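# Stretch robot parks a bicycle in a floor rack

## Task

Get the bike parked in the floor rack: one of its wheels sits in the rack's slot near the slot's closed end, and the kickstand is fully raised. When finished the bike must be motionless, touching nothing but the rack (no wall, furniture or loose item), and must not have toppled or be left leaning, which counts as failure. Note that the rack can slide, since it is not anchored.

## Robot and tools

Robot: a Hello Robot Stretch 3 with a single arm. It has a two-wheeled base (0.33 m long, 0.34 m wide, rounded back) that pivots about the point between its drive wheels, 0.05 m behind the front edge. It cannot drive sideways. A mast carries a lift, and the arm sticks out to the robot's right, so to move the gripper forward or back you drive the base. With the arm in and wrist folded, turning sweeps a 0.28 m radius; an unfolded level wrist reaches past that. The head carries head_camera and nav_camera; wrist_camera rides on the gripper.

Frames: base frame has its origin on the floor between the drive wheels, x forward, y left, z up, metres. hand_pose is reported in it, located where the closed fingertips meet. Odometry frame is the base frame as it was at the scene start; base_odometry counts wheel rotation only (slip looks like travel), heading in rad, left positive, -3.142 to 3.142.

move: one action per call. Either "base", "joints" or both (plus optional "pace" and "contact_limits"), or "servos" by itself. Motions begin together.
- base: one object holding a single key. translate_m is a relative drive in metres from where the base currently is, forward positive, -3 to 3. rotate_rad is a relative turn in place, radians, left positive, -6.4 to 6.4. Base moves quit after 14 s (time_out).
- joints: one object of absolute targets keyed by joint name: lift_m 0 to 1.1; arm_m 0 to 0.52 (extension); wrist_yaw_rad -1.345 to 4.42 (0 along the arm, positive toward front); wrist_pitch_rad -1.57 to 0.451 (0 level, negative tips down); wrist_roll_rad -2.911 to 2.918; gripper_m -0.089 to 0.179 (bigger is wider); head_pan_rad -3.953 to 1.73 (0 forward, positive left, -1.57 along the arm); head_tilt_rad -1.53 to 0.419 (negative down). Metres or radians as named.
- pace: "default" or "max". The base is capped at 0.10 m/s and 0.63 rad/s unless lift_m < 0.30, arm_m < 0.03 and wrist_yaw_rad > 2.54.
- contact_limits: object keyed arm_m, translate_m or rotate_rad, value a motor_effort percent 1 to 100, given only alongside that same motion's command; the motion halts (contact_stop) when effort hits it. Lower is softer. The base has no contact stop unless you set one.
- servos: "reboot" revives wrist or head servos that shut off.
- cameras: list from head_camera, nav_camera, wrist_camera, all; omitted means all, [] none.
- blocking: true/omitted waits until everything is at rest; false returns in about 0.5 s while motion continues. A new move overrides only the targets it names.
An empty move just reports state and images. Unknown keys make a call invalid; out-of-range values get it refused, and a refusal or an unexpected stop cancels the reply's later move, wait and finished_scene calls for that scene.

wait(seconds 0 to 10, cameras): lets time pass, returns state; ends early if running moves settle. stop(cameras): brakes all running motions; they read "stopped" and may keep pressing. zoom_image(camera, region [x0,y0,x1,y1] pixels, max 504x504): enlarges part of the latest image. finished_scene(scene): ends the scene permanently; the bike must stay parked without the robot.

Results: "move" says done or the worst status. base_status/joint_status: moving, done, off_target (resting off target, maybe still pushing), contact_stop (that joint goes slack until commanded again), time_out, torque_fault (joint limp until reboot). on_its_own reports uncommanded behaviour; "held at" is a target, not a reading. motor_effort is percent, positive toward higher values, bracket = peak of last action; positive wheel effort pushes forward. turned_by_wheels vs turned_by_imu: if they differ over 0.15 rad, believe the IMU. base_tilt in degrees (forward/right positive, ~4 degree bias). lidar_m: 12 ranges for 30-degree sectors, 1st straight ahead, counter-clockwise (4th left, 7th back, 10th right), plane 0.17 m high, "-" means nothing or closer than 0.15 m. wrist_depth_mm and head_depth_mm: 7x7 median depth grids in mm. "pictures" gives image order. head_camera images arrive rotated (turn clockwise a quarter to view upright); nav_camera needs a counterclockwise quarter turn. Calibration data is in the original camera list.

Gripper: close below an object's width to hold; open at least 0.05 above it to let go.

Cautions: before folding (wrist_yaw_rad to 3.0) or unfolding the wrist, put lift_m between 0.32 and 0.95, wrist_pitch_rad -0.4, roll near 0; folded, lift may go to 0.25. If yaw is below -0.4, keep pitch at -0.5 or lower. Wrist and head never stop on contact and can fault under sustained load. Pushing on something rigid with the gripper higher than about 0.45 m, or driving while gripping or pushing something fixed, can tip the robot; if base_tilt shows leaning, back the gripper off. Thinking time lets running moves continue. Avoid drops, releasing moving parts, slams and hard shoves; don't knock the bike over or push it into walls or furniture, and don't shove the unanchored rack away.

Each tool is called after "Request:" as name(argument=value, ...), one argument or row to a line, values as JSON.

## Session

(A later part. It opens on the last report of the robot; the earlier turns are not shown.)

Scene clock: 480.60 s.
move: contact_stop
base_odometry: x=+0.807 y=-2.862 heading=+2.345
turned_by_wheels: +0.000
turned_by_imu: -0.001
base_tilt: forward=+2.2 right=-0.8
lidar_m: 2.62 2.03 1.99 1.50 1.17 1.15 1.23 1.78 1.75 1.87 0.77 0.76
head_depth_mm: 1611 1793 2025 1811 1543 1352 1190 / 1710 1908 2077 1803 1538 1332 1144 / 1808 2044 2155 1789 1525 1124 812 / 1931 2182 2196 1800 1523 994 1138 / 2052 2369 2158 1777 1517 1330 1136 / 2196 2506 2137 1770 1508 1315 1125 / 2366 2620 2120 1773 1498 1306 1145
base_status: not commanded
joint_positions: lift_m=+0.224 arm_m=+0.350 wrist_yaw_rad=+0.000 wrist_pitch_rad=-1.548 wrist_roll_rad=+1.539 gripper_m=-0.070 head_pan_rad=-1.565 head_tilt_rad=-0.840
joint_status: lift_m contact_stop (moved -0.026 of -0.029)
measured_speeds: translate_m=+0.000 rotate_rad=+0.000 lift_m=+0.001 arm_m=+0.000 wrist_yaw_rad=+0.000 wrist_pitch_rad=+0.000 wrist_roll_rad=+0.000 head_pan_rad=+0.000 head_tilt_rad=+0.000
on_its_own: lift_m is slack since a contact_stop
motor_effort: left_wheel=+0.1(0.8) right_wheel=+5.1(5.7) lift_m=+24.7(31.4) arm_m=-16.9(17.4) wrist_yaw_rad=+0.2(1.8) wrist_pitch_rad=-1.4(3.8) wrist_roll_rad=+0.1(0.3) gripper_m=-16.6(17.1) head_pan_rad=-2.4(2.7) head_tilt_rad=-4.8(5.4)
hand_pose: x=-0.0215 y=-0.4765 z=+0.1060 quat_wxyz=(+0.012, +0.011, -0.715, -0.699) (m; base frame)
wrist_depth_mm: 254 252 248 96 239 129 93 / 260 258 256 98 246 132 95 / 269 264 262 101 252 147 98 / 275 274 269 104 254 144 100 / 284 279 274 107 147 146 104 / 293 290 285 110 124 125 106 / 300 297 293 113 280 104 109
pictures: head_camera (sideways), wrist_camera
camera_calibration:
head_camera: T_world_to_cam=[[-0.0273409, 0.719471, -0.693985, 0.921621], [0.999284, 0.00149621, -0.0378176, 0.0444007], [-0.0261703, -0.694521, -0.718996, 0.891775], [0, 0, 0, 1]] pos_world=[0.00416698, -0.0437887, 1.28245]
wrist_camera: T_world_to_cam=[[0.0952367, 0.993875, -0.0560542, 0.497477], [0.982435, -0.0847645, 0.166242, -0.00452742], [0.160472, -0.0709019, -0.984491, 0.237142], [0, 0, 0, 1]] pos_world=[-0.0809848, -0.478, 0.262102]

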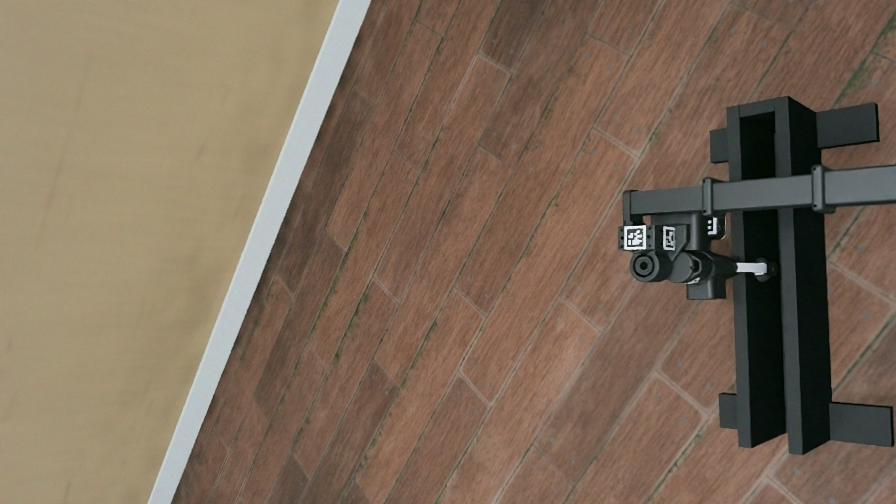

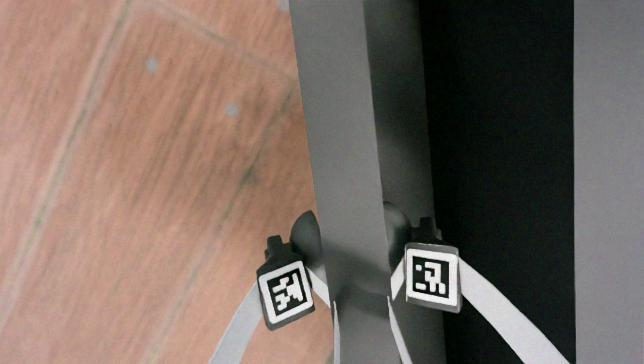

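Request:
move(
  joints={"gripper_m":0.08},
  cameras=["wrist_camera"],
)

Request:
move(
  joints={"lift_m":0.36},
  cameras=["wrist_camera"],
)

Scene clock: 503.20 s.
move: done
base_odometry: x=+0.807 y=-2.862 heading=+2.345
turned_by_wheels: +0.000
turned_by_imu: -0.001
base_tilt: forward=+2.3 right=-0.8
lidar_m: 2.61 2.03 1.99 1.51 1.17 1.15 1.23 1.78 1.75 1.87 0.76 0.77
head_depth_mm: 1606 1793 2019 1815 1545 1341 1189 / 1701 1902 2085 1821 1545 1332 1148 / 1811 2038 2160 1815 1533 1124 811 / 1912 2194 2160 1786 1518 995 1131 / 2044 2350 2149 1790 1512 1315 1133 / 2196 2479 2126 1770 1511 1313 1124 / 2355 2596 2123 1750 1502 1303 1140
base_status: not commanded
joint_positions: lift_m=+0.224 arm_m=+0.350 wrist_yaw_rad=+0.000 wrist_pitch_rad=-1.546 wrist_roll_rad=+1.539 gripper_m=+0.080 head_pan_rad=-1.565 head_tilt_rad=-0.840
joint_status: all done
measured_speeds: all 0
on_its_own: lift_m is slack since a contact_stop
motor_effort: left_wheel=-0.2(0.2) right_wheel=+5.5(5.7) lift_m=+26.0(26.2) arm_m=-14.8(15.9) wrist_yaw_rad=+0.6(1.4) wrist_pitch_rad=-2.0(2.9) wrist_roll_rad=+0.1(0.3) gripper_m=+1.3(79.1) head_pan_rad=-1.9(2.9) head_tilt_rad=-5.1(5.5)
hand_pose: x=-0.0215 y=-0.4768 z=+0.1061 quat_wxyz=(+0.012, +0.011, -0.715, -0.699) (m; base frame)
wrist_depth_mm: 253 253 249 96 241 129 93 / 260 257 255 98 246 133 95 / 268 265 264 101 251 146 98 / 274 273 268 103 255 143 100 / 282 280 272 106 146 128 103 / 296 286 130 109 145 121 105 / 302 298 135 287 284 160 107
pictures: wrist_camera
camera_calibration:
wrist_camera: T_world_to_cam=[[0.0952289, 0.993816, -0.0570986, 0.497834], [0.982436, -0.0845821, 0.166331, -0.00449071], [0.160473, -0.0719352, -0.984415, 0.236729], [0, 0, 0, 1]] pos_world=[-0.0809849, -0.478106, 0.262212]

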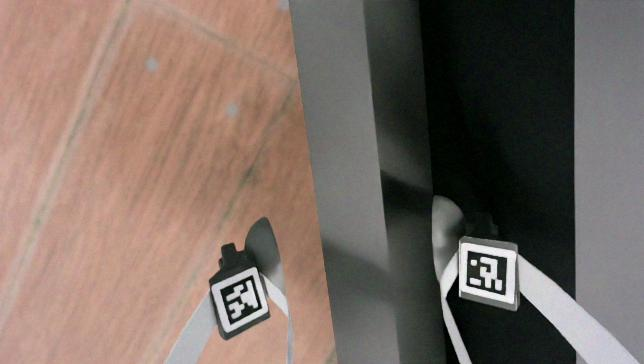

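Scene clock: 505.27 s.
move: done
base_odometry: x=+0.807 y=-2.862 heading=+2.345
turned_by_wheels: +0.000
turned_by_imu: +0.000
base_tilt: forward=+2.3 right=-0.8
lidar_m: 2.61 2.03 1.99 1.51 1.17 1.15 1.22 1.78 1.75 1.87 0.77 0.76
head_depth_mm: 1618 1810 2041 1819 1543 1352 1189 / 1710 1922 2119 1803 1534 1335 1145 / 1801 2039 2175 1799 1506 767 671 / 1928 2187 2161 1795 1462 1118 1141 / 2032 2361 2157 1785 1533 1319 1133 / 2200 2500 2141 1768 1514 1309 1126 / 2356 2581 2116 1770 1511 1314 1145
base_status: not commanded
joint_positions: lift_m=+0.360 arm_m=+0.350 wrist_yaw_rad=+0.000 wrist_pitch_rad=-1.547 wrist_roll_rad=+1.539 gripper_m=+0.080 head_pan_rad=-1.565 head_tilt_rad=-0.840
joint_status: all done
measured_speeds: all 0
motor_effort: left_wheel=-0.1(0.3) right_wheel=+5.2(5.6) lift_m=+28.4(30.5) arm_m=-13.6(14.8) wrist_yaw_rad=+0.1(1.4) wrist_pitch_rad=-2.2(2.5) wrist_roll_rad=+0.1(0.3) gripper_m=+0.3(2.2) head_pan_rad=-2.1(3.0) head_tilt_rad=-5.2(5.4)
hand_pose: x=-0.0215 y=-0.4766 z=+0.2420 quat_wxyz=(+0.012, +0.011, -0.715, -0.699) (m; base frame)
wrist_depth_mm: 382 378 378 364 261 369 358 / 396 390 392 374 283 374 368 / 407 401 400 391 298 376 381 / 415 411 402 398 322 393 387 / 434 425 410 413 402 152 395 / 437 431 130 430 417 120 411 / 450 444 135 434 361 410 414
pictures: wrist_camera
camera_calibration:
wrist_camera: T_world_to_cam=[[0.0952213, 0.993859, -0.0563615, 0.505245], [0.982436, -0.0846979, 0.166268, -0.0271157], [0.160473, -0.0712039, -0.984469, 0.370868], [0, 0, 0, 1]] pos_world=[-0.0809851, -0.478032, 0.398093]

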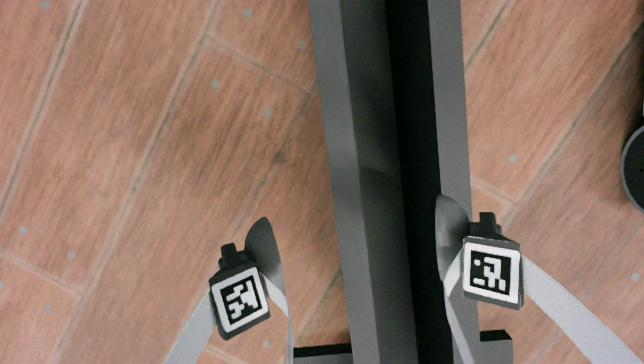

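Request:
move(
  joints={"arm_m":0.0,"wrist_pitch_rad":-0.4,"wrist_roll_rad":0,"lift_m":0.42,"head_pan_rad":0.0,"head_tilt_rad":-0.7},
  pace="max",
  cameras=[],
)

Request:
move(
  joints={"wrist_yaw_rad":3.0},
  pace="max",
  cameras=["head_camera","nav_camera"],
)

Scene clock: 512.10 s.
move: done
base_odometry: x=+0.807 y=-2.862 heading=+2.345
turned_by_wheels: +0.000
turned_by_imu: -0.001
base_tilt: forward=+2.3 right=-0.8
lidar_m: 2.61 2.03 2.00 1.51 1.17 1.15 1.22 1.79 1.75 1.87 0.77 0.76
head_depth_mm: 3240 3508 2757 1409 1588 1203 1194 / 3432 3700 2749 1714 1621 1347 1248 / 3670 3703 2730 2110 1702 1442 1235 / 3386 3624 2682 2099 1705 1426 1232 / 2907 3251 2672 2061 1687 1426 1232 / 2620 2861 2655 2057 1683 1423 1221 / 2318 2525 2600 2048 1680 1409 1221
base_status: not commanded
joint_positions: lift_m=+0.420 arm_m=+0.000 wrist_yaw_rad=+0.000 wrist_pitch_rad=-0.420 wrist_roll_rad=+0.004 gripper_m=+0.080 head_pan_rad=-0.006 head_tilt_rad=-0.705
joint_status: all done
measured_speeds: all 0
motor_effort: left_wheel=+0.0(0.2) right_wheel=+5.4(5.7) lift_m=+28.1(30.4) arm_m=-18.9(20.9) wrist_yaw_rad=+0.7(1.4) wrist_pitch_rad=+3.6(4.8) wrist_roll_rad=-1.2(5.3) gripper_m=-0.2(1.6) head_pan_rad=+2.2(4.1) head_tilt_rad=+1.9(4.1)
hand_pose: x=-0.0215 y=-0.3691 z=+0.4322 quat_wxyz=(+0.691, +0.147, -0.692, -0.148) (m; base frame)
wrist_depth_mm: - - - - - - - / - - - - - - - / - - - - - - 983 / - - - 974 884 831 800 / 939 885 826 788 721 157 693 / 765 737 131 677 631 120 602 / 663 633 134 582 409 402 417
pictures: none
No camera images: "cameras" was empty.

Scene clock: 513.93 s.
move: done
base_odometry: x=+0.807 y=-2.862 heading=+2.345
turned_by_wheels: +0.000
turned_by_imu: +0.000
base_tilt: forward=+2.3 right=-0.8
lidar_m: 2.61 2.03 2.00 1.51 1.17 1.15 1.23 1.78 1.75 1.86 0.77 0.77
head_depth_mm: 3337 3518 2783 1410 1584 1191 1202 / 3438 3703 2723 1725 1624 1343 1251 / 3633 3784 2729 2106 1707 1444 1239 / 3378 3584 2724 2086 1704 1430 1239 / 2922 3233 2680 2080 1690 1430 1236 / 2590 2843 2671 2061 1692 1420 1228 / 2355 2552 2564 2054 1672 1415 1219
base_status: not commanded
joint_positions: lift_m=+0.420 arm_m=+0.000 wrist_yaw_rad=+2.998 wrist_pitch_rad=-0.420 wrist_roll_rad=+0.004 gripper_m=+0.080 head_pan_rad=-0.006 head_tilt_rad=-0.705
joint_status: all done
measured_speeds: all 0
motor_effort: left_wheel=+0.0(0.2) right_wheel=+5.4(5.7) lift_m=+27.8(28.2) arm_m=-13.4(19.3) wrist_yaw_rad=+1.0(3.4) wrist_pitch_rad=+3.8(4.3) wrist_roll_rad=-1.3(1.5) gripper_m=+0.2(1.4) head_pan_rad=+2.9(3.3) head_tilt_rad=+1.9(2.8)
hand_pose: x=+0.0108 y=+0.0769 z=+0.4322 quat_wxyz=(+0.197, +0.701, +0.097, +0.678) (m; base frame)
wrist_depth_mm: - 138 - - - - - / - 147 - - - - - / - 158 - - - - - / - 179 900 915 881 849 823 / 926 883 196 755 719 158 703 / 771 743 131 674 630 120 597 / 667 645 131 576 559 552 513
pictures: head_camera (sideways), nav_camera (sideways)
camera_calibration:
head_camera: T_world_to_cam=[[-0.619959, -0.0194427, -0.784393, 1.04307], [0.0152786, 0.999204, -0.0368429, 0.0491408], [0.784485, -0.0348255, -0.619169, 0.756983], [0, 0, 0, 1]] pos_world=[0.0520661, -0.00245937, 1.28869]
nav_camera: T_world_to_cam=[[0.636195, -0.0629405, 0.768956, -0.963918], [-0.0153632, -0.997503, -0.0689368, 0.136332], [0.771375, 0.0320437, -0.635574, 0.778975], [0, 0, 0, 1]] pos_world=[0.0144525, 0.0503613, 1.24571]

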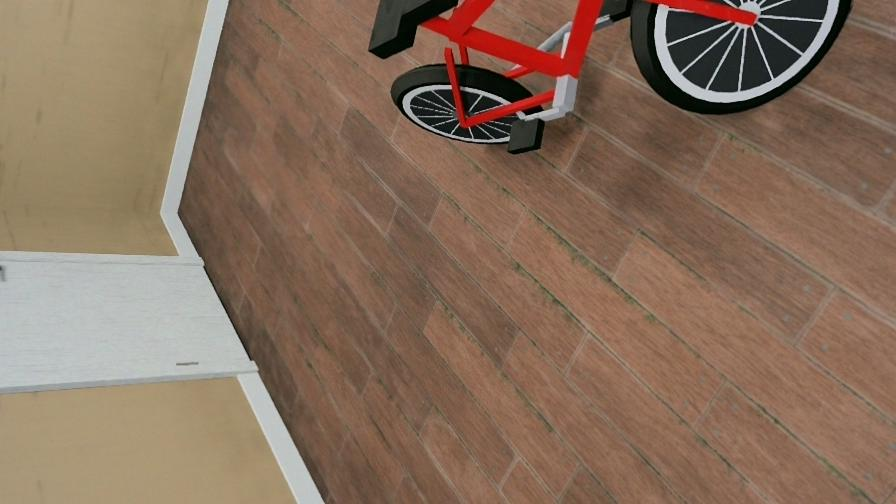

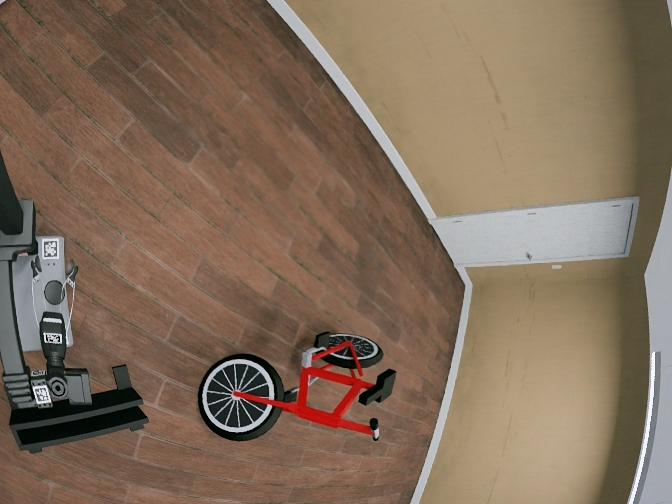

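Request:
move(
  joints={"lift_m":0.28},
  base={"translate_m":-0.68},
  cameras=[],
)

Request:
move(
  base={"rotate_rad":-1.571},
  pace="max",
  cameras=[],
)

Request:
move(
  base={"translate_m":1.02},
  pace="max",
  cameras=[],
)

Request:
move(
  base={"rotate_rad":-1.51},
  joints={"head_pan_rad":-1.9,"head_tilt_rad":-0.75},
  pace="max",
)

Scene clock: 533.97 s.
move: done
base_odometry: x=+1.282 y=-3.348 heading=+2.345
turned_by_wheels: +0.000
turned_by_imu: -0.005
base_tilt: forward=+2.3 right=-0.8
lidar_m: 1.43 2.42 1.78 0.78 0.61 0.60 0.63 0.93 1.36 1.45 2.12 1.32
head_depth_mm: 3751 3932 2659 1675 1667 1351 1158 / 3948 3976 2117 1725 1703 1383 1250 / - 3894 2593 2097 1705 1442 1244 / - 3887 2718 2075 1698 1437 1240 / 3511 3654 2699 2064 1693 1420 1234 / 3148 3420 2678 2063 1682 1423 1226 / 2786 3055 2652 2064 1690 1416 1224
base_status: done
joint_positions: lift_m=+0.280 arm_m=+0.000 wrist_yaw_rad=+2.999 wrist_pitch_rad=-0.420 wrist_roll_rad=+0.004 gripper_m=+0.080 head_pan_rad=-0.006 head_tilt_rad=-0.704
joint_status: all done
measured_speeds: all 0
motor_effort: left_wheel=-1.9(6.8) right_wheel=-1.4(5.2) lift_m=+24.0(27.8) arm_m=+18.9(19.2) wrist_yaw_rad=+0.6(2.7) wrist_pitch_rad=+3.6(4.2) wrist_roll_rad=-1.3(1.5) gripper_m=+0.3(2.0) head_pan_rad=+2.8(3.5) head_tilt_rad=+1.2(2.7)
hand_pose: x=+0.0107 y=+0.0769 z=+0.2923 quat_wxyz=(+0.197, +0.701, +0.097, +0.678) (m; base frame)
wrist_depth_mm: 136 139 755 - - - - / 502 147 926 - - - 904 / 530 159 870 918 830 783 747 / 560 181 677 723 674 622 604 / 560 626 196 589 543 159 509 / 536 557 131 301 447 121 442 / 496 475 134 268 393 408 386
pictures: none
No camera images: "cameras" was empty.

Scene clock: 536.07 s.
move: done
base_odometry: x=+1.283 y=-3.348 heading=+0.774
turned_by_wheels: -1.571
turned_by_imu: -1.555
base_tilt: forward=+2.3 right=-0.8
lidar_m: 1.46 2.14 1.32 1.43 2.42 1.74 0.78 0.61 0.60 0.64 0.93 1.36
head_depth_mm: 1200 1297 1442 1615 1699 1458 1256 / 1273 1396 1553 1738 1705 1455 1250 / 1337 1466 1654 1857 1696 1437 1241 / 1416 1578 1771 1947 1697 1432 1232 / 1511 1678 1909 2035 1693 1422 1237 / 1613 1826 2069 2088 1683 1418 1226 / 1707 1944 2282 2054 1684 1413 1218
base_status: done
joint_positions: lift_m=+0.280 arm_m=+0.000 wrist_yaw_rad=+2.999 wrist_pitch_rad=-0.420 wrist_roll_rad=+0.004 gripper_m=+0.080 head_pan_rad=-0.005 head_tilt_rad=-0.704
joint_status: not commanded
measured_speeds: all 0
motor_effort: left_wheel=+4.3(14.9) right_wheel=-4.0(9.7) lift_m=+25.8(25.8) arm_m=+3.8(19.1) wrist_yaw_rad=+2.5(2.7) wrist_pitch_rad=+3.5(4.2) wrist_roll_rad=-1.2(1.5) gripper_m=+0.9(1.4) head_pan_rad=+2.8(3.2) head_tilt_rad=+2.1(2.5)
hand_pose: x=+0.0107 y=+0.0769 z=+0.2923 quat_wxyz=(+0.197, +0.701, +0.097, +0.678) (m; base frame)
wrist_depth_mm: - 139 - - - - - / - 147 - - - 674 920 / - 159 883 898 819 668 657 / 858 183 682 728 677 596 599 / 707 637 195 591 542 159 504 / 579 547 131 302 451 120 448 / 489 487 135 266 397 409 382
pictures: none
No camera images: "cameras" was empty.

Scene clock: 540.80 s.
move: done
base_odometry: x=+2.012 y=-2.635 heading=+0.774
turned_by_wheels: +0.000
turned_by_imu: +0.003
base_tilt: forward=+2.3 right=-0.8
lidar_m: 0.58 0.85 3.26 1.61 1.61 3.19 1.54 1.20 1.18 0.70 0.55 0.54
head_depth_mm: 448 489 540 598 675 771 899 / 472 518 574 643 729 843 1006 / 500 552 614 692 796 933 1121 / 529 586 658 749 870 1041 1192 / 562 628 711 819 963 1179 1230 / 600 674 773 901 1081 1334 1221 / 644 729 841 1002 1232 1382 1223
base_status: done
joint_positions: lift_m=+0.280 arm_m=+0.000 wrist_yaw_rad=+2.999 wrist_pitch_rad=-0.420 wrist_roll_rad=+0.004 gripper_m=+0.080 head_pan_rad=-0.005 head_tilt_rad=-0.704
joint_status: not commanded
measured_speeds: all 0
motor_effort: left_wheel=+2.2(13.0) right_wheel=+0.5(8.4) lift_m=+26.0(28.8) arm_m=-18.1(19.3) wrist_yaw_rad=+0.2(1.9) wrist_pitch_rad=+3.7(4.2) wrist_roll_rad=-1.3(1.6) gripper_m=+0.5(1.4) head_pan_rad=+3.0(3.2) head_tilt_rad=+1.5(2.6)
hand_pose: x=+0.0106 y=+0.0769 z=+0.2923 quat_wxyz=(+0.197, +0.701, +0.098, +0.678) (m; base frame)
wrist_depth_mm: - 139 - - - - - / - 147 - - - - 913 / 803 159 915 872 863 793 739 / 728 183 211 718 668 638 608 / 655 645 196 578 533 158 511 / 558 548 132 304 449 120 444 / 488 480 134 268 395 406 383
pictures: none
No camera images: "cameras" was empty.

Scene clock: 542.87 s.
move: done
base_odometry: x=+2.012 y=-2.635 heading=-0.736
turned_by_wheels: -1.510
turned_by_imu: -1.494
base_tilt: forward=+2.3 right=-0.8
lidar_m: 0.67 0.54 0.54 0.59 0.92 3.54 1.26 1.25 2.91 1.46 1.19 1.18
head_depth_mm: 2826 3102 2595 2018 1673 1327 1225 / 2905 3182 2586 2012 1649 1284 1224 / 3005 3165 2559 2024 1647 1393 1223 / 3039 3291 2505 1978 1650 1400 1214 / 2637 2952 2502 1971 1644 1387 1214 / 2193 2393 2423 1977 1640 1383 1210 / 1857 1996 2129 1962 1614 1389 1203
base_status: done
joint_positions: lift_m=+0.280 arm_m=+0.000 wrist_yaw_rad=+2.999 wrist_pitch_rad=-0.420 wrist_roll_rad=+0.004 gripper_m=+0.080 head_pan_rad=-1.895 head_tilt_rad=-0.741
joint_status: all done
measured_speeds: all 0
motor_effort: left_wheel=+4.1(14.2) right_wheel=-4.4(9.7) lift_m=+24.0(25.8) arm_m=-18.7(19.1) wrist_yaw_rad=+1.0(1.9) wrist_pitch_rad=+4.1(4.2) wrist_roll_rad=-1.4(1.6) gripper_m=-0.3(1.8) head_pan_rad=-2.1(5.5) head_tilt_rad=-4.6(7.6)
hand_pose: x=+0.0106 y=+0.0769 z=+0.2923 quat_wxyz=(+0.197, +0.701, +0.098, +0.678) (m; base frame)
wrist_depth_mm: - 138 724 628 549 489 437 / - 147 789 693 596 524 461 / - 159 830 752 661 556 517 / 873 182 211 706 668 585 533 / 696 652 194 584 543 158 517 / 573 558 131 305 456 120 446 / 496 478 135 268 391 407 383
pictures: head_camera (sideways), nav_camera (sideways), wrist_camera
camera_calibration:
head_camera: T_world_to_cam=[[0.184537, 0.621465, -0.761399, 1.00819], [0.944625, -0.326038, -0.0371719, 0.0438983], [-0.271346, -0.712377, -0.647218, 0.79991], [0, 0, 0, 1]] pos_world=[-0.0104631, -0.0424024, 1.28698]
nav_camera: T_world_to_cam=[[-0.267681, -0.610553, 0.745367, -0.927658], [-0.941762, 0.329223, -0.0685348, 0.141457], [-0.203547, -0.720303, -0.663123, 0.820758], [0, 0, 0, 1]] pos_world=[0.0519657, -0.0217609, 1.2454]
wrist_camera: T_world_to_cam=[[0.977791, -0.162973, -0.131776, 0.0565597], [-0.199209, -0.527332, -0.825976, 0.316391], [0.0651221, 0.833883, -0.548086, 0.258475], [0, 0, 0, 1]] pos_world=[-0.00910794, -0.039477, 0.410452]

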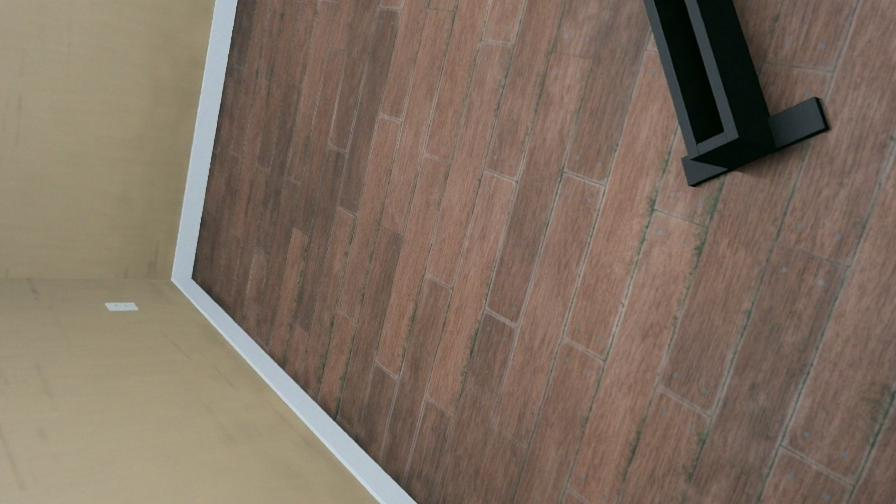

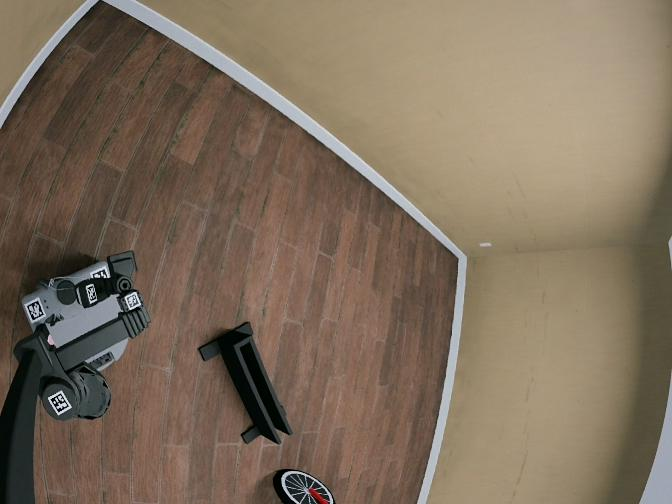

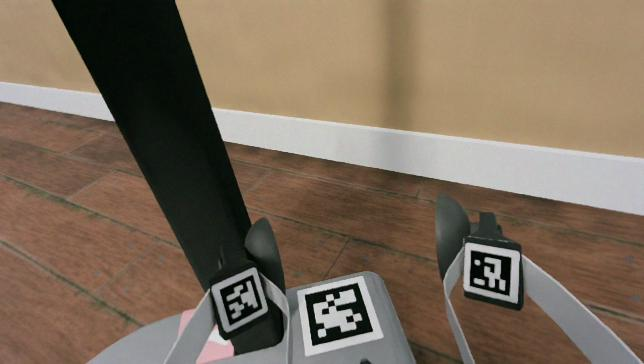

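Request:
move(
  base={"rotate_rad":-0.06},
  cameras=[],
)

Request:
move(
  base={"translate_m":-1.0},
  joints={"head_pan_rad":-2.0,"head_tilt_rad":-0.75},
  pace="max",
)

Scene clock: 569.50 s.
move: done
base_odometry: x=+2.012 y=-2.635 heading=-0.795
turned_by_wheels: -0.060
turned_by_imu: -0.060
base_tilt: forward=+2.3 right=-0.8
lidar_m: 0.70 0.55 0.54 0.58 0.86 3.38 1.61 1.25 3.18 1.53 1.20 1.18
head_depth_mm: 2827 3095 2602 2027 1677 1357 1230 / 2845 3143 2595 2027 1665 1311 1221 / 2939 3174 2556 2014 1665 1351 1221 / 3039 3252 2539 1991 1665 1396 1217 / 2998 3228 2490 1981 1637 1386 1209 / 2457 2668 2486 1980 1627 1386 1208 / 2044 2200 2271 1960 1619 1378 1202
base_status: done
joint_positions: lift_m=+0.280 arm_m=+0.000 wrist_yaw_rad=+2.999 wrist_pitch_rad=-0.420 wrist_roll_rad=+0.004 gripper_m=+0.080 head_pan_rad=-1.895 head_tilt_rad=-0.741
joint_status: not commanded
measured_speeds: all 0
motor_effort: left_wheel=+5.6(9.6) right_wheel=-4.7(7.9) lift_m=+27.7(27.7) arm_m=-17.6(18.0) wrist_yaw_rad=+1.2(2.1) wrist_pitch_rad=+3.7(4.3) wrist_roll_rad=-1.1(1.4) gripper_m=+1.2(1.6) head_pan_rad=-2.5(2.8) head_tilt_rad=-4.2(5.1)
hand_pose: x=+0.0106 y=+0.0769 z=+0.2923 quat_wxyz=(+0.197, +0.701, +0.098, +0.678) (m; base frame)
wrist_depth_mm: - 138 695 602 527 480 449 / - 147 728 665 585 516 473 / - 159 790 709 640 570 503 / 861 182 211 718 653 593 537 / 696 646 196 592 529 157 509 / 575 565 131 300 448 120 443 / 502 467 134 268 393 404 382
pictures: none
No camera images: "cameras" was empty.

Scene clock: 574.17 s.
move: done
base_odometry: x=+1.312 y=-1.921 heading=-0.795
turned_by_wheels: +0.000
turned_by_imu: -0.005
base_tilt: forward=+2.3 right=-0.8
lidar_m: 1.45 1.14 1.12 1.19 1.76 2.75 2.94 0.70 0.44 2.59 2.02 1.99
head_depth_mm: 2292 2554 2565 2012 1046 1327 1228 / 2322 2613 2551 2020 1651 1352 1219 / 2396 2660 2566 1996 1661 1077 1219 / 2380 2706 2515 1995 1653 1226 1149 / 2435 2751 2514 1985 1638 1392 1193 / 2468 2812 2506 1978 1634 1387 1212 / 2522 2808 2488 1962 1631 1387 1155
base_status: done
joint_positions: lift_m=+0.280 arm_m=+0.000 wrist_yaw_rad=+2.999 wrist_pitch_rad=-0.420 wrist_roll_rad=+0.004 gripper_m=+0.080 head_pan_rad=-1.995 head_tilt_rad=-0.741
joint_status: all done
measured_speeds: all 0
motor_effort: left_wheel=+3.4(6.5) right_wheel=-2.5(11.2) lift_m=+27.0(28.4) arm_m=-16.0(17.7) wrist_yaw_rad=+0.7(2.1) wrist_pitch_rad=+3.8(4.1) wrist_roll_rad=-1.3(1.6) gripper_m=+0.3(1.4) head_pan_rad=-2.3(3.4) head_tilt_rad=-3.8(5.8)
hand_pose: x=+0.0106 y=+0.0769 z=+0.2923 quat_wxyz=(+0.197, +0.701, +0.098, +0.678) (m; base frame)
wrist_depth_mm: - 138 - - - 972 894 / - 147 - - - 999 902 / - 159 927 921 824 792 727 / 896 183 211 719 694 651 611 / 711 659 195 586 534 158 516 / 576 548 131 300 445 121 437 / 494 480 134 263 396 418 388
pictures: head_camera (sideways), nav_camera (sideways), wrist_camera
camera_calibration:
head_camera: T_world_to_cam=[[0.245547, 0.599983, -0.761398, 1.00781], [0.907434, -0.418546, -0.0371719, 0.0441252], [-0.340983, -0.681792, -0.647218, 0.800335], [0, 0, 0, 1]] pos_world=[-0.014606, -0.0405408, 1.28698]
nav_camera: T_world_to_cam=[[-0.327189, -0.580841, 0.745366, -0.927294], [-0.904268, 0.421429, -0.0685348, 0.141228], [-0.274312, -0.696435, -0.663123, 0.82119], [0, 0, 0, 1]] pos_world=[0.049569, -0.026223, 1.2454]
wrist_camera: T_world_to_cam=[[0.977798, -0.162931, -0.131776, 0.0565664], [-0.199187, -0.527341, -0.825976, 0.316394], [0.0650865, 0.833885, -0.548087, 0.258477], [0, 0, 0, 1]] pos_world=[-0.00911244, -0.0394765, 0.410456]

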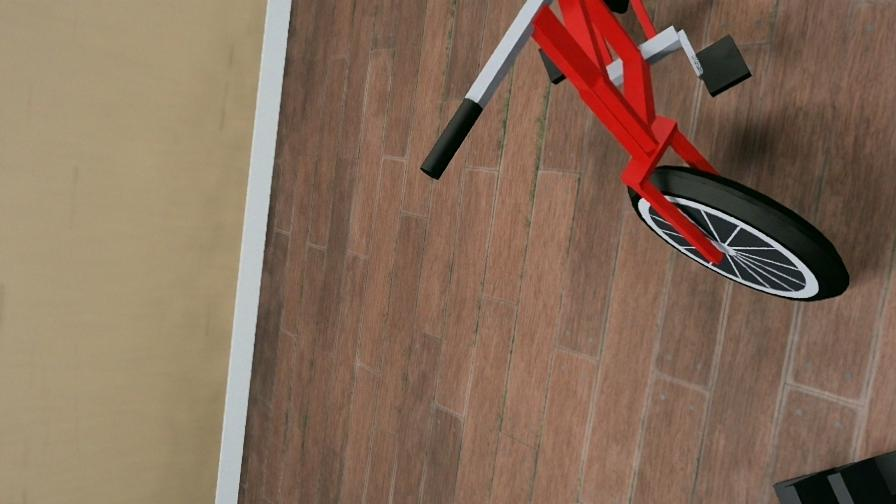

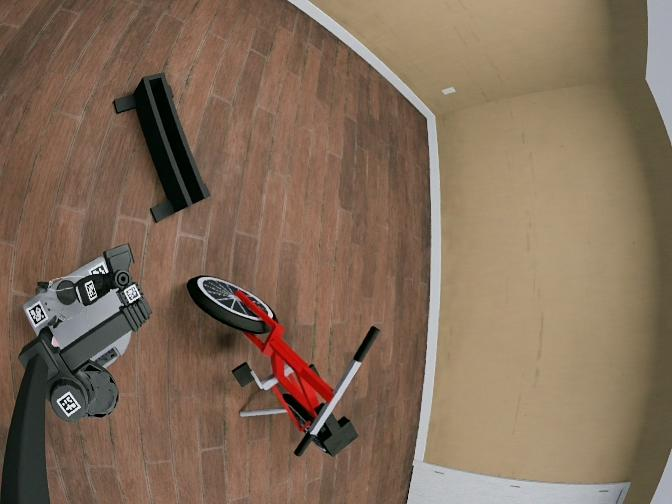

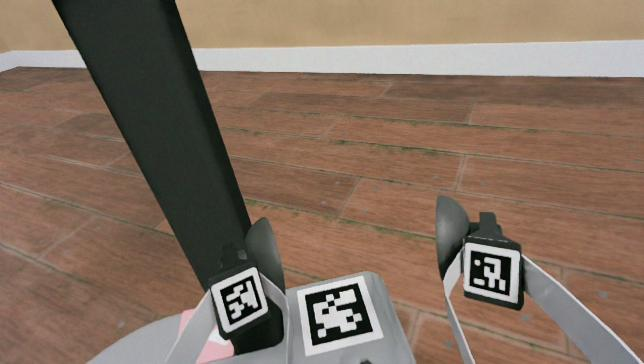

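Request:
move(
  base={"translate_m": -0.6},
  pace="max",
  joints={"head_pan_rad": -1.57, "head_tilt_rad": -0.74},
)

Scene clock: 615.07 s.
move: done
base_odometry: x=+0.892 y=-1.493 heading=-0.795
turned_by_wheels: +0.000
turned_by_imu: -0.004
base_tilt: forward=+2.3 right=-0.8
lidar_m: 1.90 1.49 1.46 1.56 2.30 2.26 2.42 0.74 0.55 0.41 0.53 0.55
head_depth_mm: 2072 2272 2457 2033 1676 839 1181 / 2184 2434 2575 2025 1666 839 1153 / 2308 2556 2541 2005 1658 997 1153 / 2424 2721 2564 2001 1651 1396 1045 / 2611 2948 2527 1996 1643 945 1217 / 2782 3073 2487 1976 1593 932 1190 / 2856 3052 2468 1957 1589 1387 1157
base_status: done
joint_positions: lift_m=+0.280 arm_m=+0.000 wrist_yaw_rad=+2.999 wrist_pitch_rad=-0.420 wrist_roll_rad=+0.004 gripper_m=+0.080 head_pan_rad=-1.575 head_tilt_rad=-0.741
joint_status: all done
measured_speeds: all 0
motor_effort: left_wheel=+3.3(6.9) right_wheel=-2.0(11.2) lift_m=+24.0(25.6) arm_m=-15.0(16.2) wrist_yaw_rad=+0.4(2.0) wrist_pitch_rad=+3.0(4.3) wrist_roll_rad=-1.2(1.6) gripper_m=+0.0(1.9) head_pan_rad=+2.6(3.4) head_tilt_rad=+0.0(5.1)
hand_pose: x=+0.0106 y=+0.0769 z=+0.2923 quat_wxyz=(+0.197, +0.701, +0.098, +0.678) (m; base frame)
wrist_depth_mm: - 139 - - - - - / - 147 - - - - 959 / - 159 914 880 832 773 730 / 889 182 211 718 674 634 607 / 704 651 196 578 535 158 512 / 592 552 132 305 449 120 446 / 492 485 134 268 393 413 389
pictures: head_camera (sideways), nav_camera (sideways), wrist_camera
camera_calibration:
head_camera: T_world_to_cam=[[-0.0199314, 0.647978, -0.761398, 1.00943], [0.999225, -0.0129429, -0.0371719, 0.0435653], [-0.0339412, -0.761549, -0.647218, 0.798462], [0, 0, 0, 1]] pos_world=[0.00368866, -0.0454586, 1.28698]
nav_camera: T_world_to_cam=[[-0.0624331, -0.663725, 0.745367, -0.92891], [-0.997506, 0.0168652, -0.0685348, 0.141797], [0.0329176, -0.747787, -0.663123, 0.819315], [0, 0, 0, 1]] pos_world=[0.0564788, -0.00625878, 1.2454]
wrist_camera: T_world_to_cam=[[0.977802, -0.162904, -0.131776, 0.0565705], [-0.199172, -0.527346, -0.825976, 0.316393], [0.0650634, 0.833887, -0.548087, 0.258477], [0, 0, 0, 1]] pos_world=[-0.00911535, -0.0394762, 0.410456]

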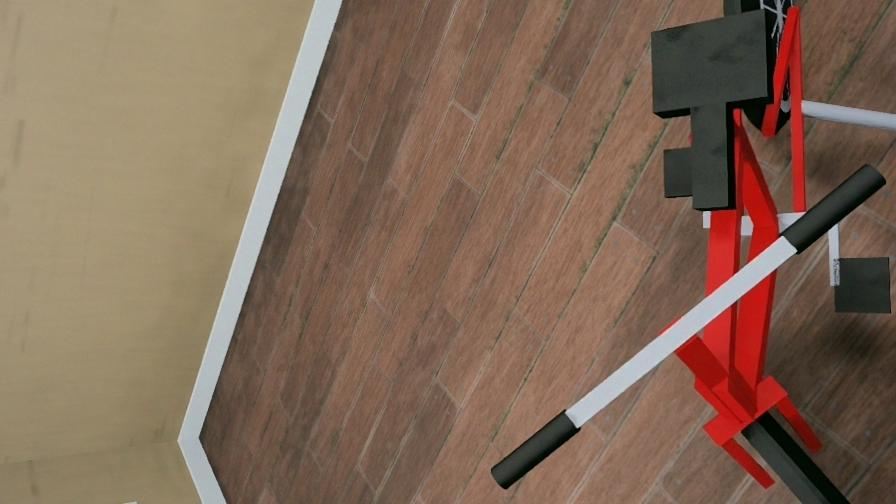

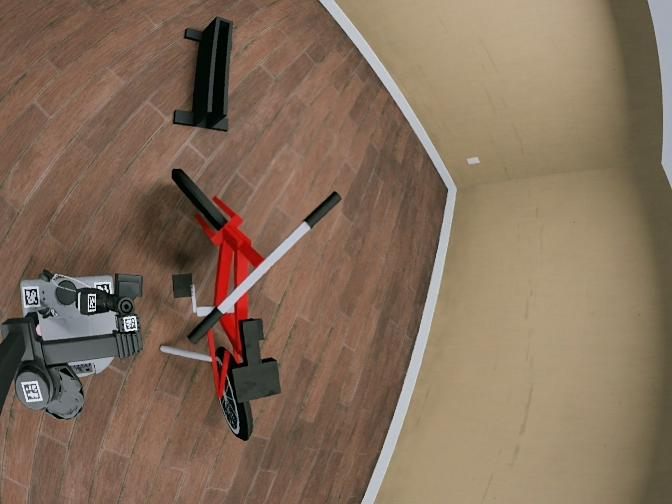

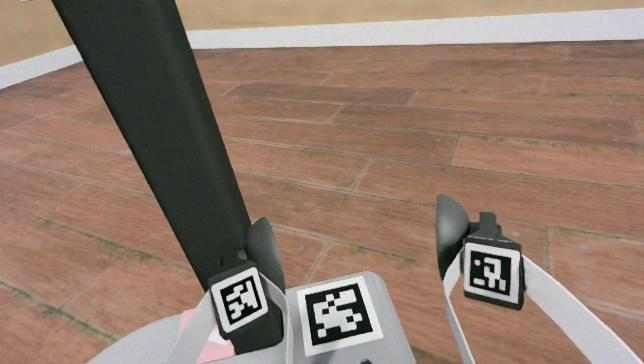

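Request:
move(
  base={"rotate_rad": 0.04},
  joints={"lift_m": 0.93},
  pace="max",
  cameras=[],
)

Request:
move(
  joints={"wrist_yaw_rad": 0.9, "wrist_pitch_rad": -0.4, "gripper_m": 0.12, "arm_m": 0.05, "head_pan_rad": -1.3, "head_tilt_rad": -0.79},
)

Request:
move(
  joints={"wrist_pitch_rad": -1.12, "wrist_roll_rad": 0.15},
)

Scene clock: 641.33 s.
move: done
base_odometry: x=+0.892 y=-1.493 heading=-0.755
turned_by_wheels: +0.040
turned_by_imu: +0.038
base_tilt: forward=+2.3 right=-0.8
lidar_m: 1.84 1.48 1.46 1.58 2.29 2.27 2.46 0.72 0.47 0.41 0.53 2.47
head_depth_mm: 2113 2305 2459 2035 - - 1200 / 2239 2451 2542 2027 - - 1199 / 2370 2631 2547 2006 1740 - - / 2518 2812 2539 1990 1688 - - / 2697 2977 2529 1991 1728 - 1164 / 2914 3169 2511 1966 1624 - 1174 / 2796 2981 2490 1959 1619 1407 1153
base_status: done
joint_positions: lift_m=+0.930 arm_m=+0.000 wrist_yaw_rad=+2.999 wrist_pitch_rad=-0.419 wrist_roll_rad=+0.004 gripper_m=+0.080 head_pan_rad=-1.575 head_tilt_rad=-0.741
joint_status: all done
measured_speeds: all 0
motor_effort: left_wheel=-2.0(4.8) right_wheel=+5.2(5.9) lift_m=+27.9(30.4) arm_m=-13.7(14.5) wrist_yaw_rad=+0.5(1.8) wrist_pitch_rad=+3.5(4.2) wrist_roll_rad=-1.3(1.6) gripper_m=+0.5(1.7) head_pan_rad=+2.3(3.3) head_tilt_rad=+0.9(1.3)
hand_pose: x=+0.0106 y=+0.0770 z=+0.9424 quat_wxyz=(+0.196, +0.701, +0.097, +0.678) (m; base frame)
wrist_depth_mm: - 138 - - - - - / - 148 - - - - - / - 159 - - - - - / - 180 210 - - - - / - - 196 - - 158 - / - - 131 - - 120 - / - - 128 - - - -
pictures: none
No camera images: "cameras" was empty.

Scene clock: 643.40 s.
move: done
base_odometry: x=+0.892 y=-1.493 heading=-0.755
turned_by_wheels: +0.000
turned_by_imu: -0.001
base_tilt: forward=+2.4 right=-0.8
lidar_m: 1.84 1.47 1.46 1.59 2.28 2.27 2.46 0.72 0.47 0.41 0.53 2.47
head_depth_mm: 2458 2694 2408 2056 - - 1145 / 2698 2893 2396 1997 - 1006 1038 / 2956 3144 2379 1865 296 313 1142 / 2931 3154 2357 291 307 942 1201 / 2722 2968 2344 1902 1493 1284 1188 / 2547 2792 2349 1888 1515 1363 1183 / 2393 2626 2319 1876 1473 1353 1179
base_status: not commanded
joint_positions: lift_m=+0.930 arm_m=+0.050 wrist_yaw_rad=+0.902 wrist_pitch_rad=-0.419 wrist_roll_rad=+0.003 gripper_m=+0.120 head_pan_rad=-1.306 head_tilt_rad=-0.780
joint_status: all done
measured_speeds: all 0
motor_effort: left_wheel=-1.7(2.2) right_wheel=+5.1(5.4) lift_m=+28.5(28.9) arm_m=+16.3(20.3) wrist_yaw_rad=-2.0(3.3) wrist_pitch_rad=+3.6(5.3) wrist_roll_rad=-1.2(1.5) gripper_m=+0.2(80.5) head_pan_rad=+2.6(3.8) head_tilt_rad=-4.5(7.1)
hand_pose: x=+0.1545 y=-0.3342 z=+0.9424 quat_wxyz=(+0.686, +0.434, -0.559, +0.168) (m; base frame)
wrist_depth_mm: - - - - - - - / - - - - - - - / - - - - - - - / - - - - - - - / - - - - - 140 - / - - 146 - - 124 114 / - 121 - - - - 951
pictures: head_camera (sideways), nav_camera (sideways), wrist_camera
camera_calibration:
head_camera: T_world_to_cam=[[-0.199499, 0.647198, -0.735755, 0.977107], [0.966156, 0.255223, -0.037469, 0.0441519], [0.163532, -0.718329, -0.676211, 0.83497], [0, 0, 0, 1]] pos_world=[0.0157306, -0.0438664, 1.28518]
nav_camera: T_world_to_cam=[[0.124145, -0.683716, 0.719111, -0.895829], [-0.966616, -0.247039, -0.0680064, 0.140917], [0.224146, -0.686662, -0.691559, 0.855136], [0, 0, 0, 1]] pos_world=[0.0557503, 0.00950893, 1.24516]
wrist_camera: T_world_to_cam=[[-0.632034, -0.763697, -0.131528, -0.0177349], [-0.35555, 0.436583, -0.826426, 1.01197], [0.688562, -0.475565, -0.547468, 0.413817], [0, 0, 0, 1]] pos_world=[0.0636563, -0.258555, 1.06053]

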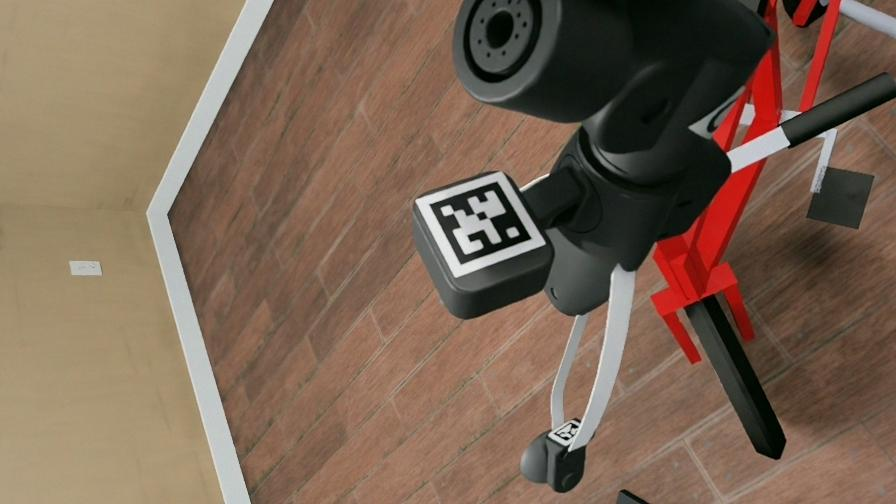

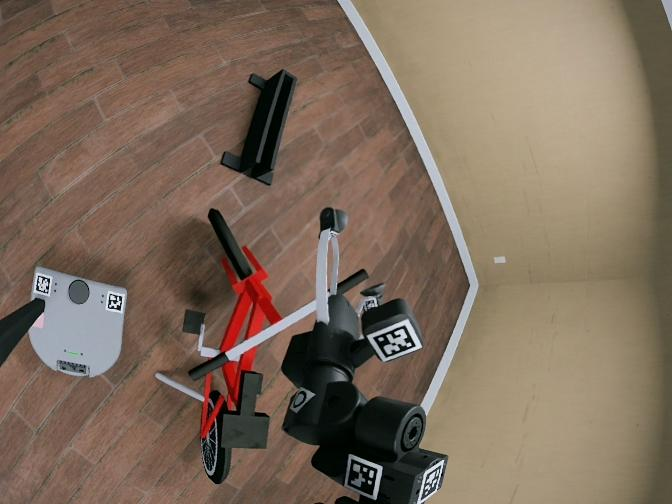

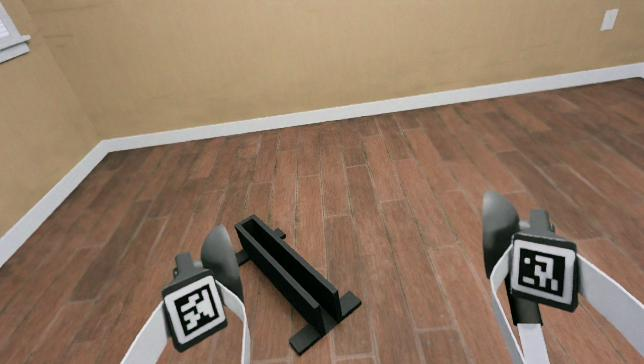

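Scene clock: 644.60 s.
move: done
base_odometry: x=+0.892 y=-1.493 heading=-0.755
turned_by_wheels: +0.000
turned_by_imu: +0.000
base_tilt: forward=+2.3 right=-0.8
lidar_m: 1.84 1.48 1.46 1.59 2.29 2.26 2.46 0.72 0.48 0.41 0.54 2.47
head_depth_mm: 2428 2668 2437 2078 - - 1141 / 2647 2933 2386 1978 - - 643 / 2969 3068 2393 1923 327 310 1138 / 2917 3101 2363 1926 331 851 1176 / 2709 2937 2367 1898 1581 1115 1156 / 2564 2766 2309 1887 1576 1357 1185 / 2414 2627 2322 1874 1574 1358 1185
base_status: not commanded
joint_positions: lift_m=+0.930 arm_m=+0.050 wrist_yaw_rad=+0.902 wrist_pitch_rad=-1.120 wrist_roll_rad=+0.144 gripper_m=+0.120 head_pan_rad=-1.306 head_tilt_rad=-0.780
joint_status: all done
measured_speeds: all 0
motor_effort: left_wheel=-2.0(2.1) right_wheel=+5.0(5.4) lift_m=+27.2(28.8) arm_m=+13.5(16.5) wrist_yaw_rad=-0.7(2.6) wrist_pitch_rad=+0.0(3.7) wrist_roll_rad=+1.5(3.9) gripper_m=+0.9(1.4) head_pan_rad=+2.8(3.1) head_tilt_rad=-4.8(5.3)
hand_pose: x=+0.0489 y=-0.2509 z=+0.8275 quat_wxyz=(+0.674, +0.592, -0.425, -0.121) (m; base frame)
wrist_depth_mm: - - - - - - - / - - - - - - 996 / - - - - 620 995 916 / - - - - 977 483 890 / - - - 982 942 140 416 / - - 145 966 906 125 113 / - 121 945 780 899 853 809
pictures: head_camera (sideways), nav_camera (sideways), wrist_camera
camera_calibration:
head_camera: T_world_to_cam=[[-0.199499, 0.647198, -0.735755, 0.977107], [0.966156, 0.255223, -0.037469, 0.0441519], [0.163532, -0.718329, -0.676211, 0.83497], [0, 0, 0, 1]] pos_world=[0.0157306, -0.0438664, 1.28518]
nav_camera: T_world_to_cam=[[0.124145, -0.683716, 0.719111, -0.895829], [-0.966616, -0.247039, -0.0680064, 0.140917], [0.224146, -0.686662, -0.691559, 0.855136], [0, 0, 0, 1]] pos_world=[0.0557503, 0.00950893, 1.24516]
wrist_camera: T_world_to_cam=[[-0.775116, -0.614721, -0.145991, 0.0203904], [-0.567983, 0.779157, -0.265159, 0.474995], [0.276749, -0.122609, -0.953088, 0.907545], [0, 0, 0, 1]] pos_world=[0.034432, -0.246289, 0.993896]

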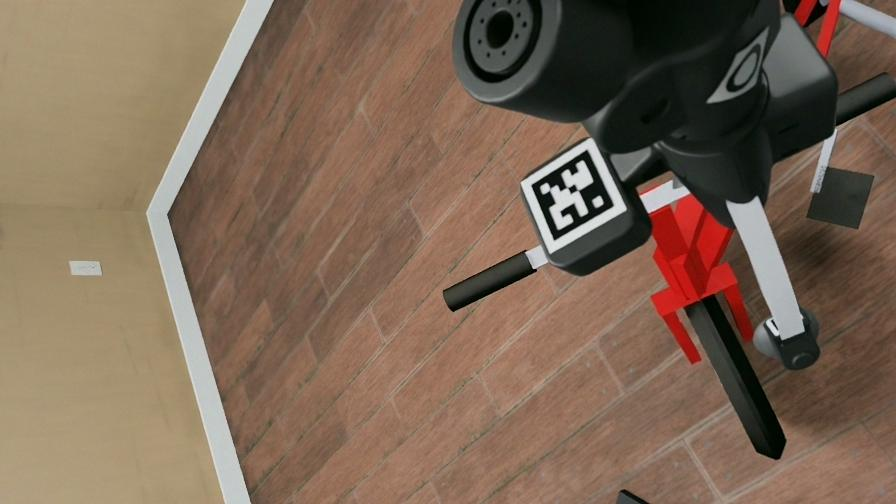

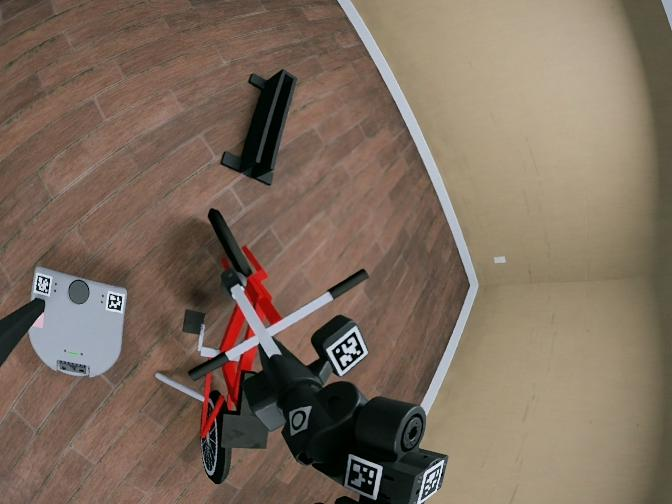

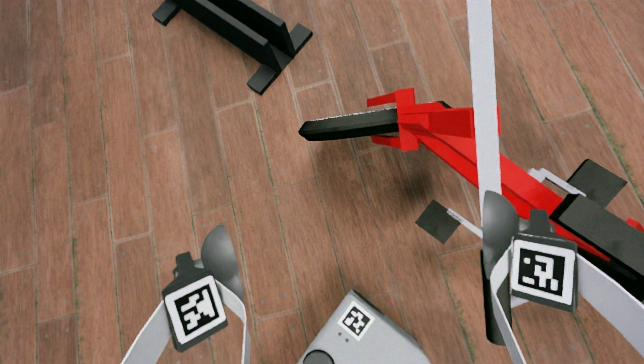

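Request:
move(
  joints={"arm_m": 0.262, "wrist_roll_rad": 0.22, "lift_m": 0.85},
)

Scene clock: 668.47 s.
move: done
base_odometry: x=+0.892 y=-1.493 heading=-0.755
turned_by_wheels: +0.000
turned_by_imu: -0.001
base_tilt: forward=+2.3 right=-0.8
lidar_m: 1.84 1.48 1.46 1.59 2.29 2.26 2.46 0.72 0.47 0.41 0.53 2.47
head_depth_mm: 2452 2661 415 434 1623 1131 1151 / 2676 2873 2379 465 1509 1376 1045 / 2963 3043 2373 1773 1526 987 1138 / 2966 3099 2363 1910 1479 969 1201 / 2749 2952 2351 1903 1593 1285 1192 / 2553 2792 2344 1894 1583 1355 1190 / 2398 2633 2346 1865 1554 1359 1180
base_status: not commanded
joint_positions: lift_m=+0.850 arm_m=+0.262 wrist_yaw_rad=+0.900 wrist_pitch_rad=-1.122 wrist_roll_rad=+0.216 gripper_m=+0.120 head_pan_rad=-1.305 head_tilt_rad=-0.780
joint_status: all done
measured_speeds: all 0
motor_effort: left_wheel=-2.0(2.3) right_wheel=+4.7(5.5) lift_m=+24.1(24.3) arm_m=+19.1(20.9) wrist_yaw_rad=+0.1(2.3) wrist_pitch_rad=+0.0(0.7) wrist_roll_rad=+1.3(5.4) gripper_m=-0.6(1.6) head_pan_rad=+3.2(3.2) head_tilt_rad=-5.2(5.4)
hand_pose: x=+0.0485 y=-0.4628 z=+0.7474 quat_wxyz=(+0.659, +0.587, -0.449, -0.143) (m; base frame)
wrist_depth_mm: - - - - - 947 941 / - - - 967 965 937 897 / - - - 217 916 888 879 / - - - 215 863 895 794 / - - 948 223 560 140 781 / - 994 146 234 376 124 115 / 977 121 848 866 811 382 430
pictures: head_camera (sideways), nav_camera (sideways), wrist_camera
camera_calibration:
head_camera: T_world_to_cam=[[-0.199645, 0.647324, -0.735604, 0.976911], [0.966113, 0.255383, -0.0374705, 0.0441542], [0.163605, -0.718158, -0.676375, 0.835183], [0, 0, 0, 1]] pos_world=[0.0157365, -0.0438613, 1.28517]
nav_camera: T_world_to_cam=[[0.124295, -0.683851, 0.718957, -0.895629], [-0.966581, -0.247177, -0.0680031, 0.140913], [0.224214, -0.686478, -0.69172, 0.855345], [0, 0, 0, 1]] pos_world=[0.0557455, 0.00952898, 1.24516]
wrist_camera: T_world_to_cam=[[-0.810956, -0.558287, -0.175117, -0.0722438], [-0.510394, 0.821318, -0.254824, 0.627619], [0.286091, -0.117272, -0.950999, 0.805743], [0, 0, 0, 1]] pos_world=[0.0312303, -0.461316, 0.913542]

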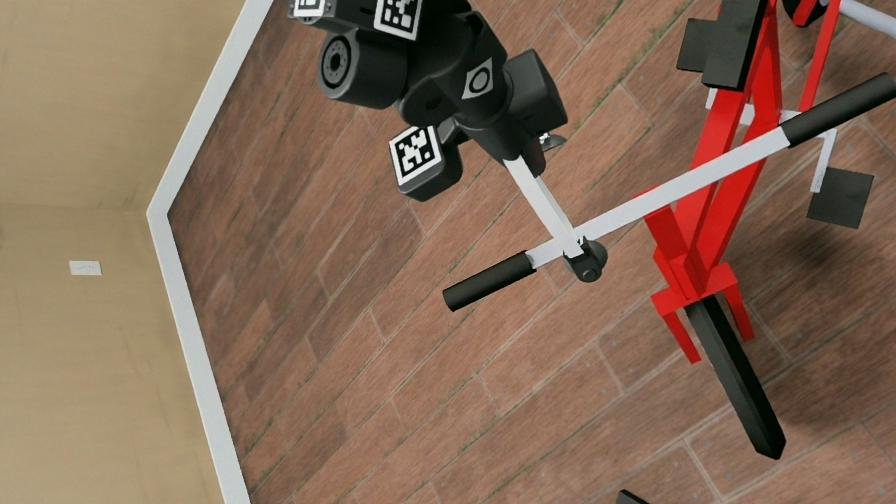

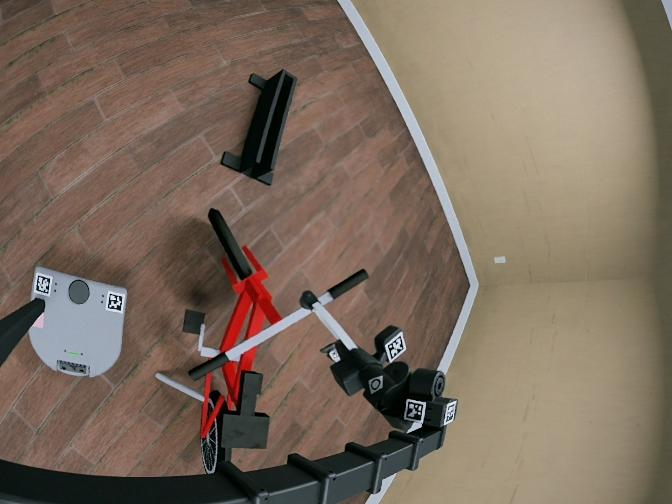

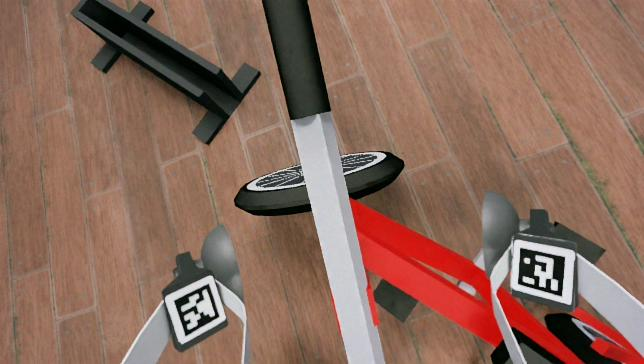

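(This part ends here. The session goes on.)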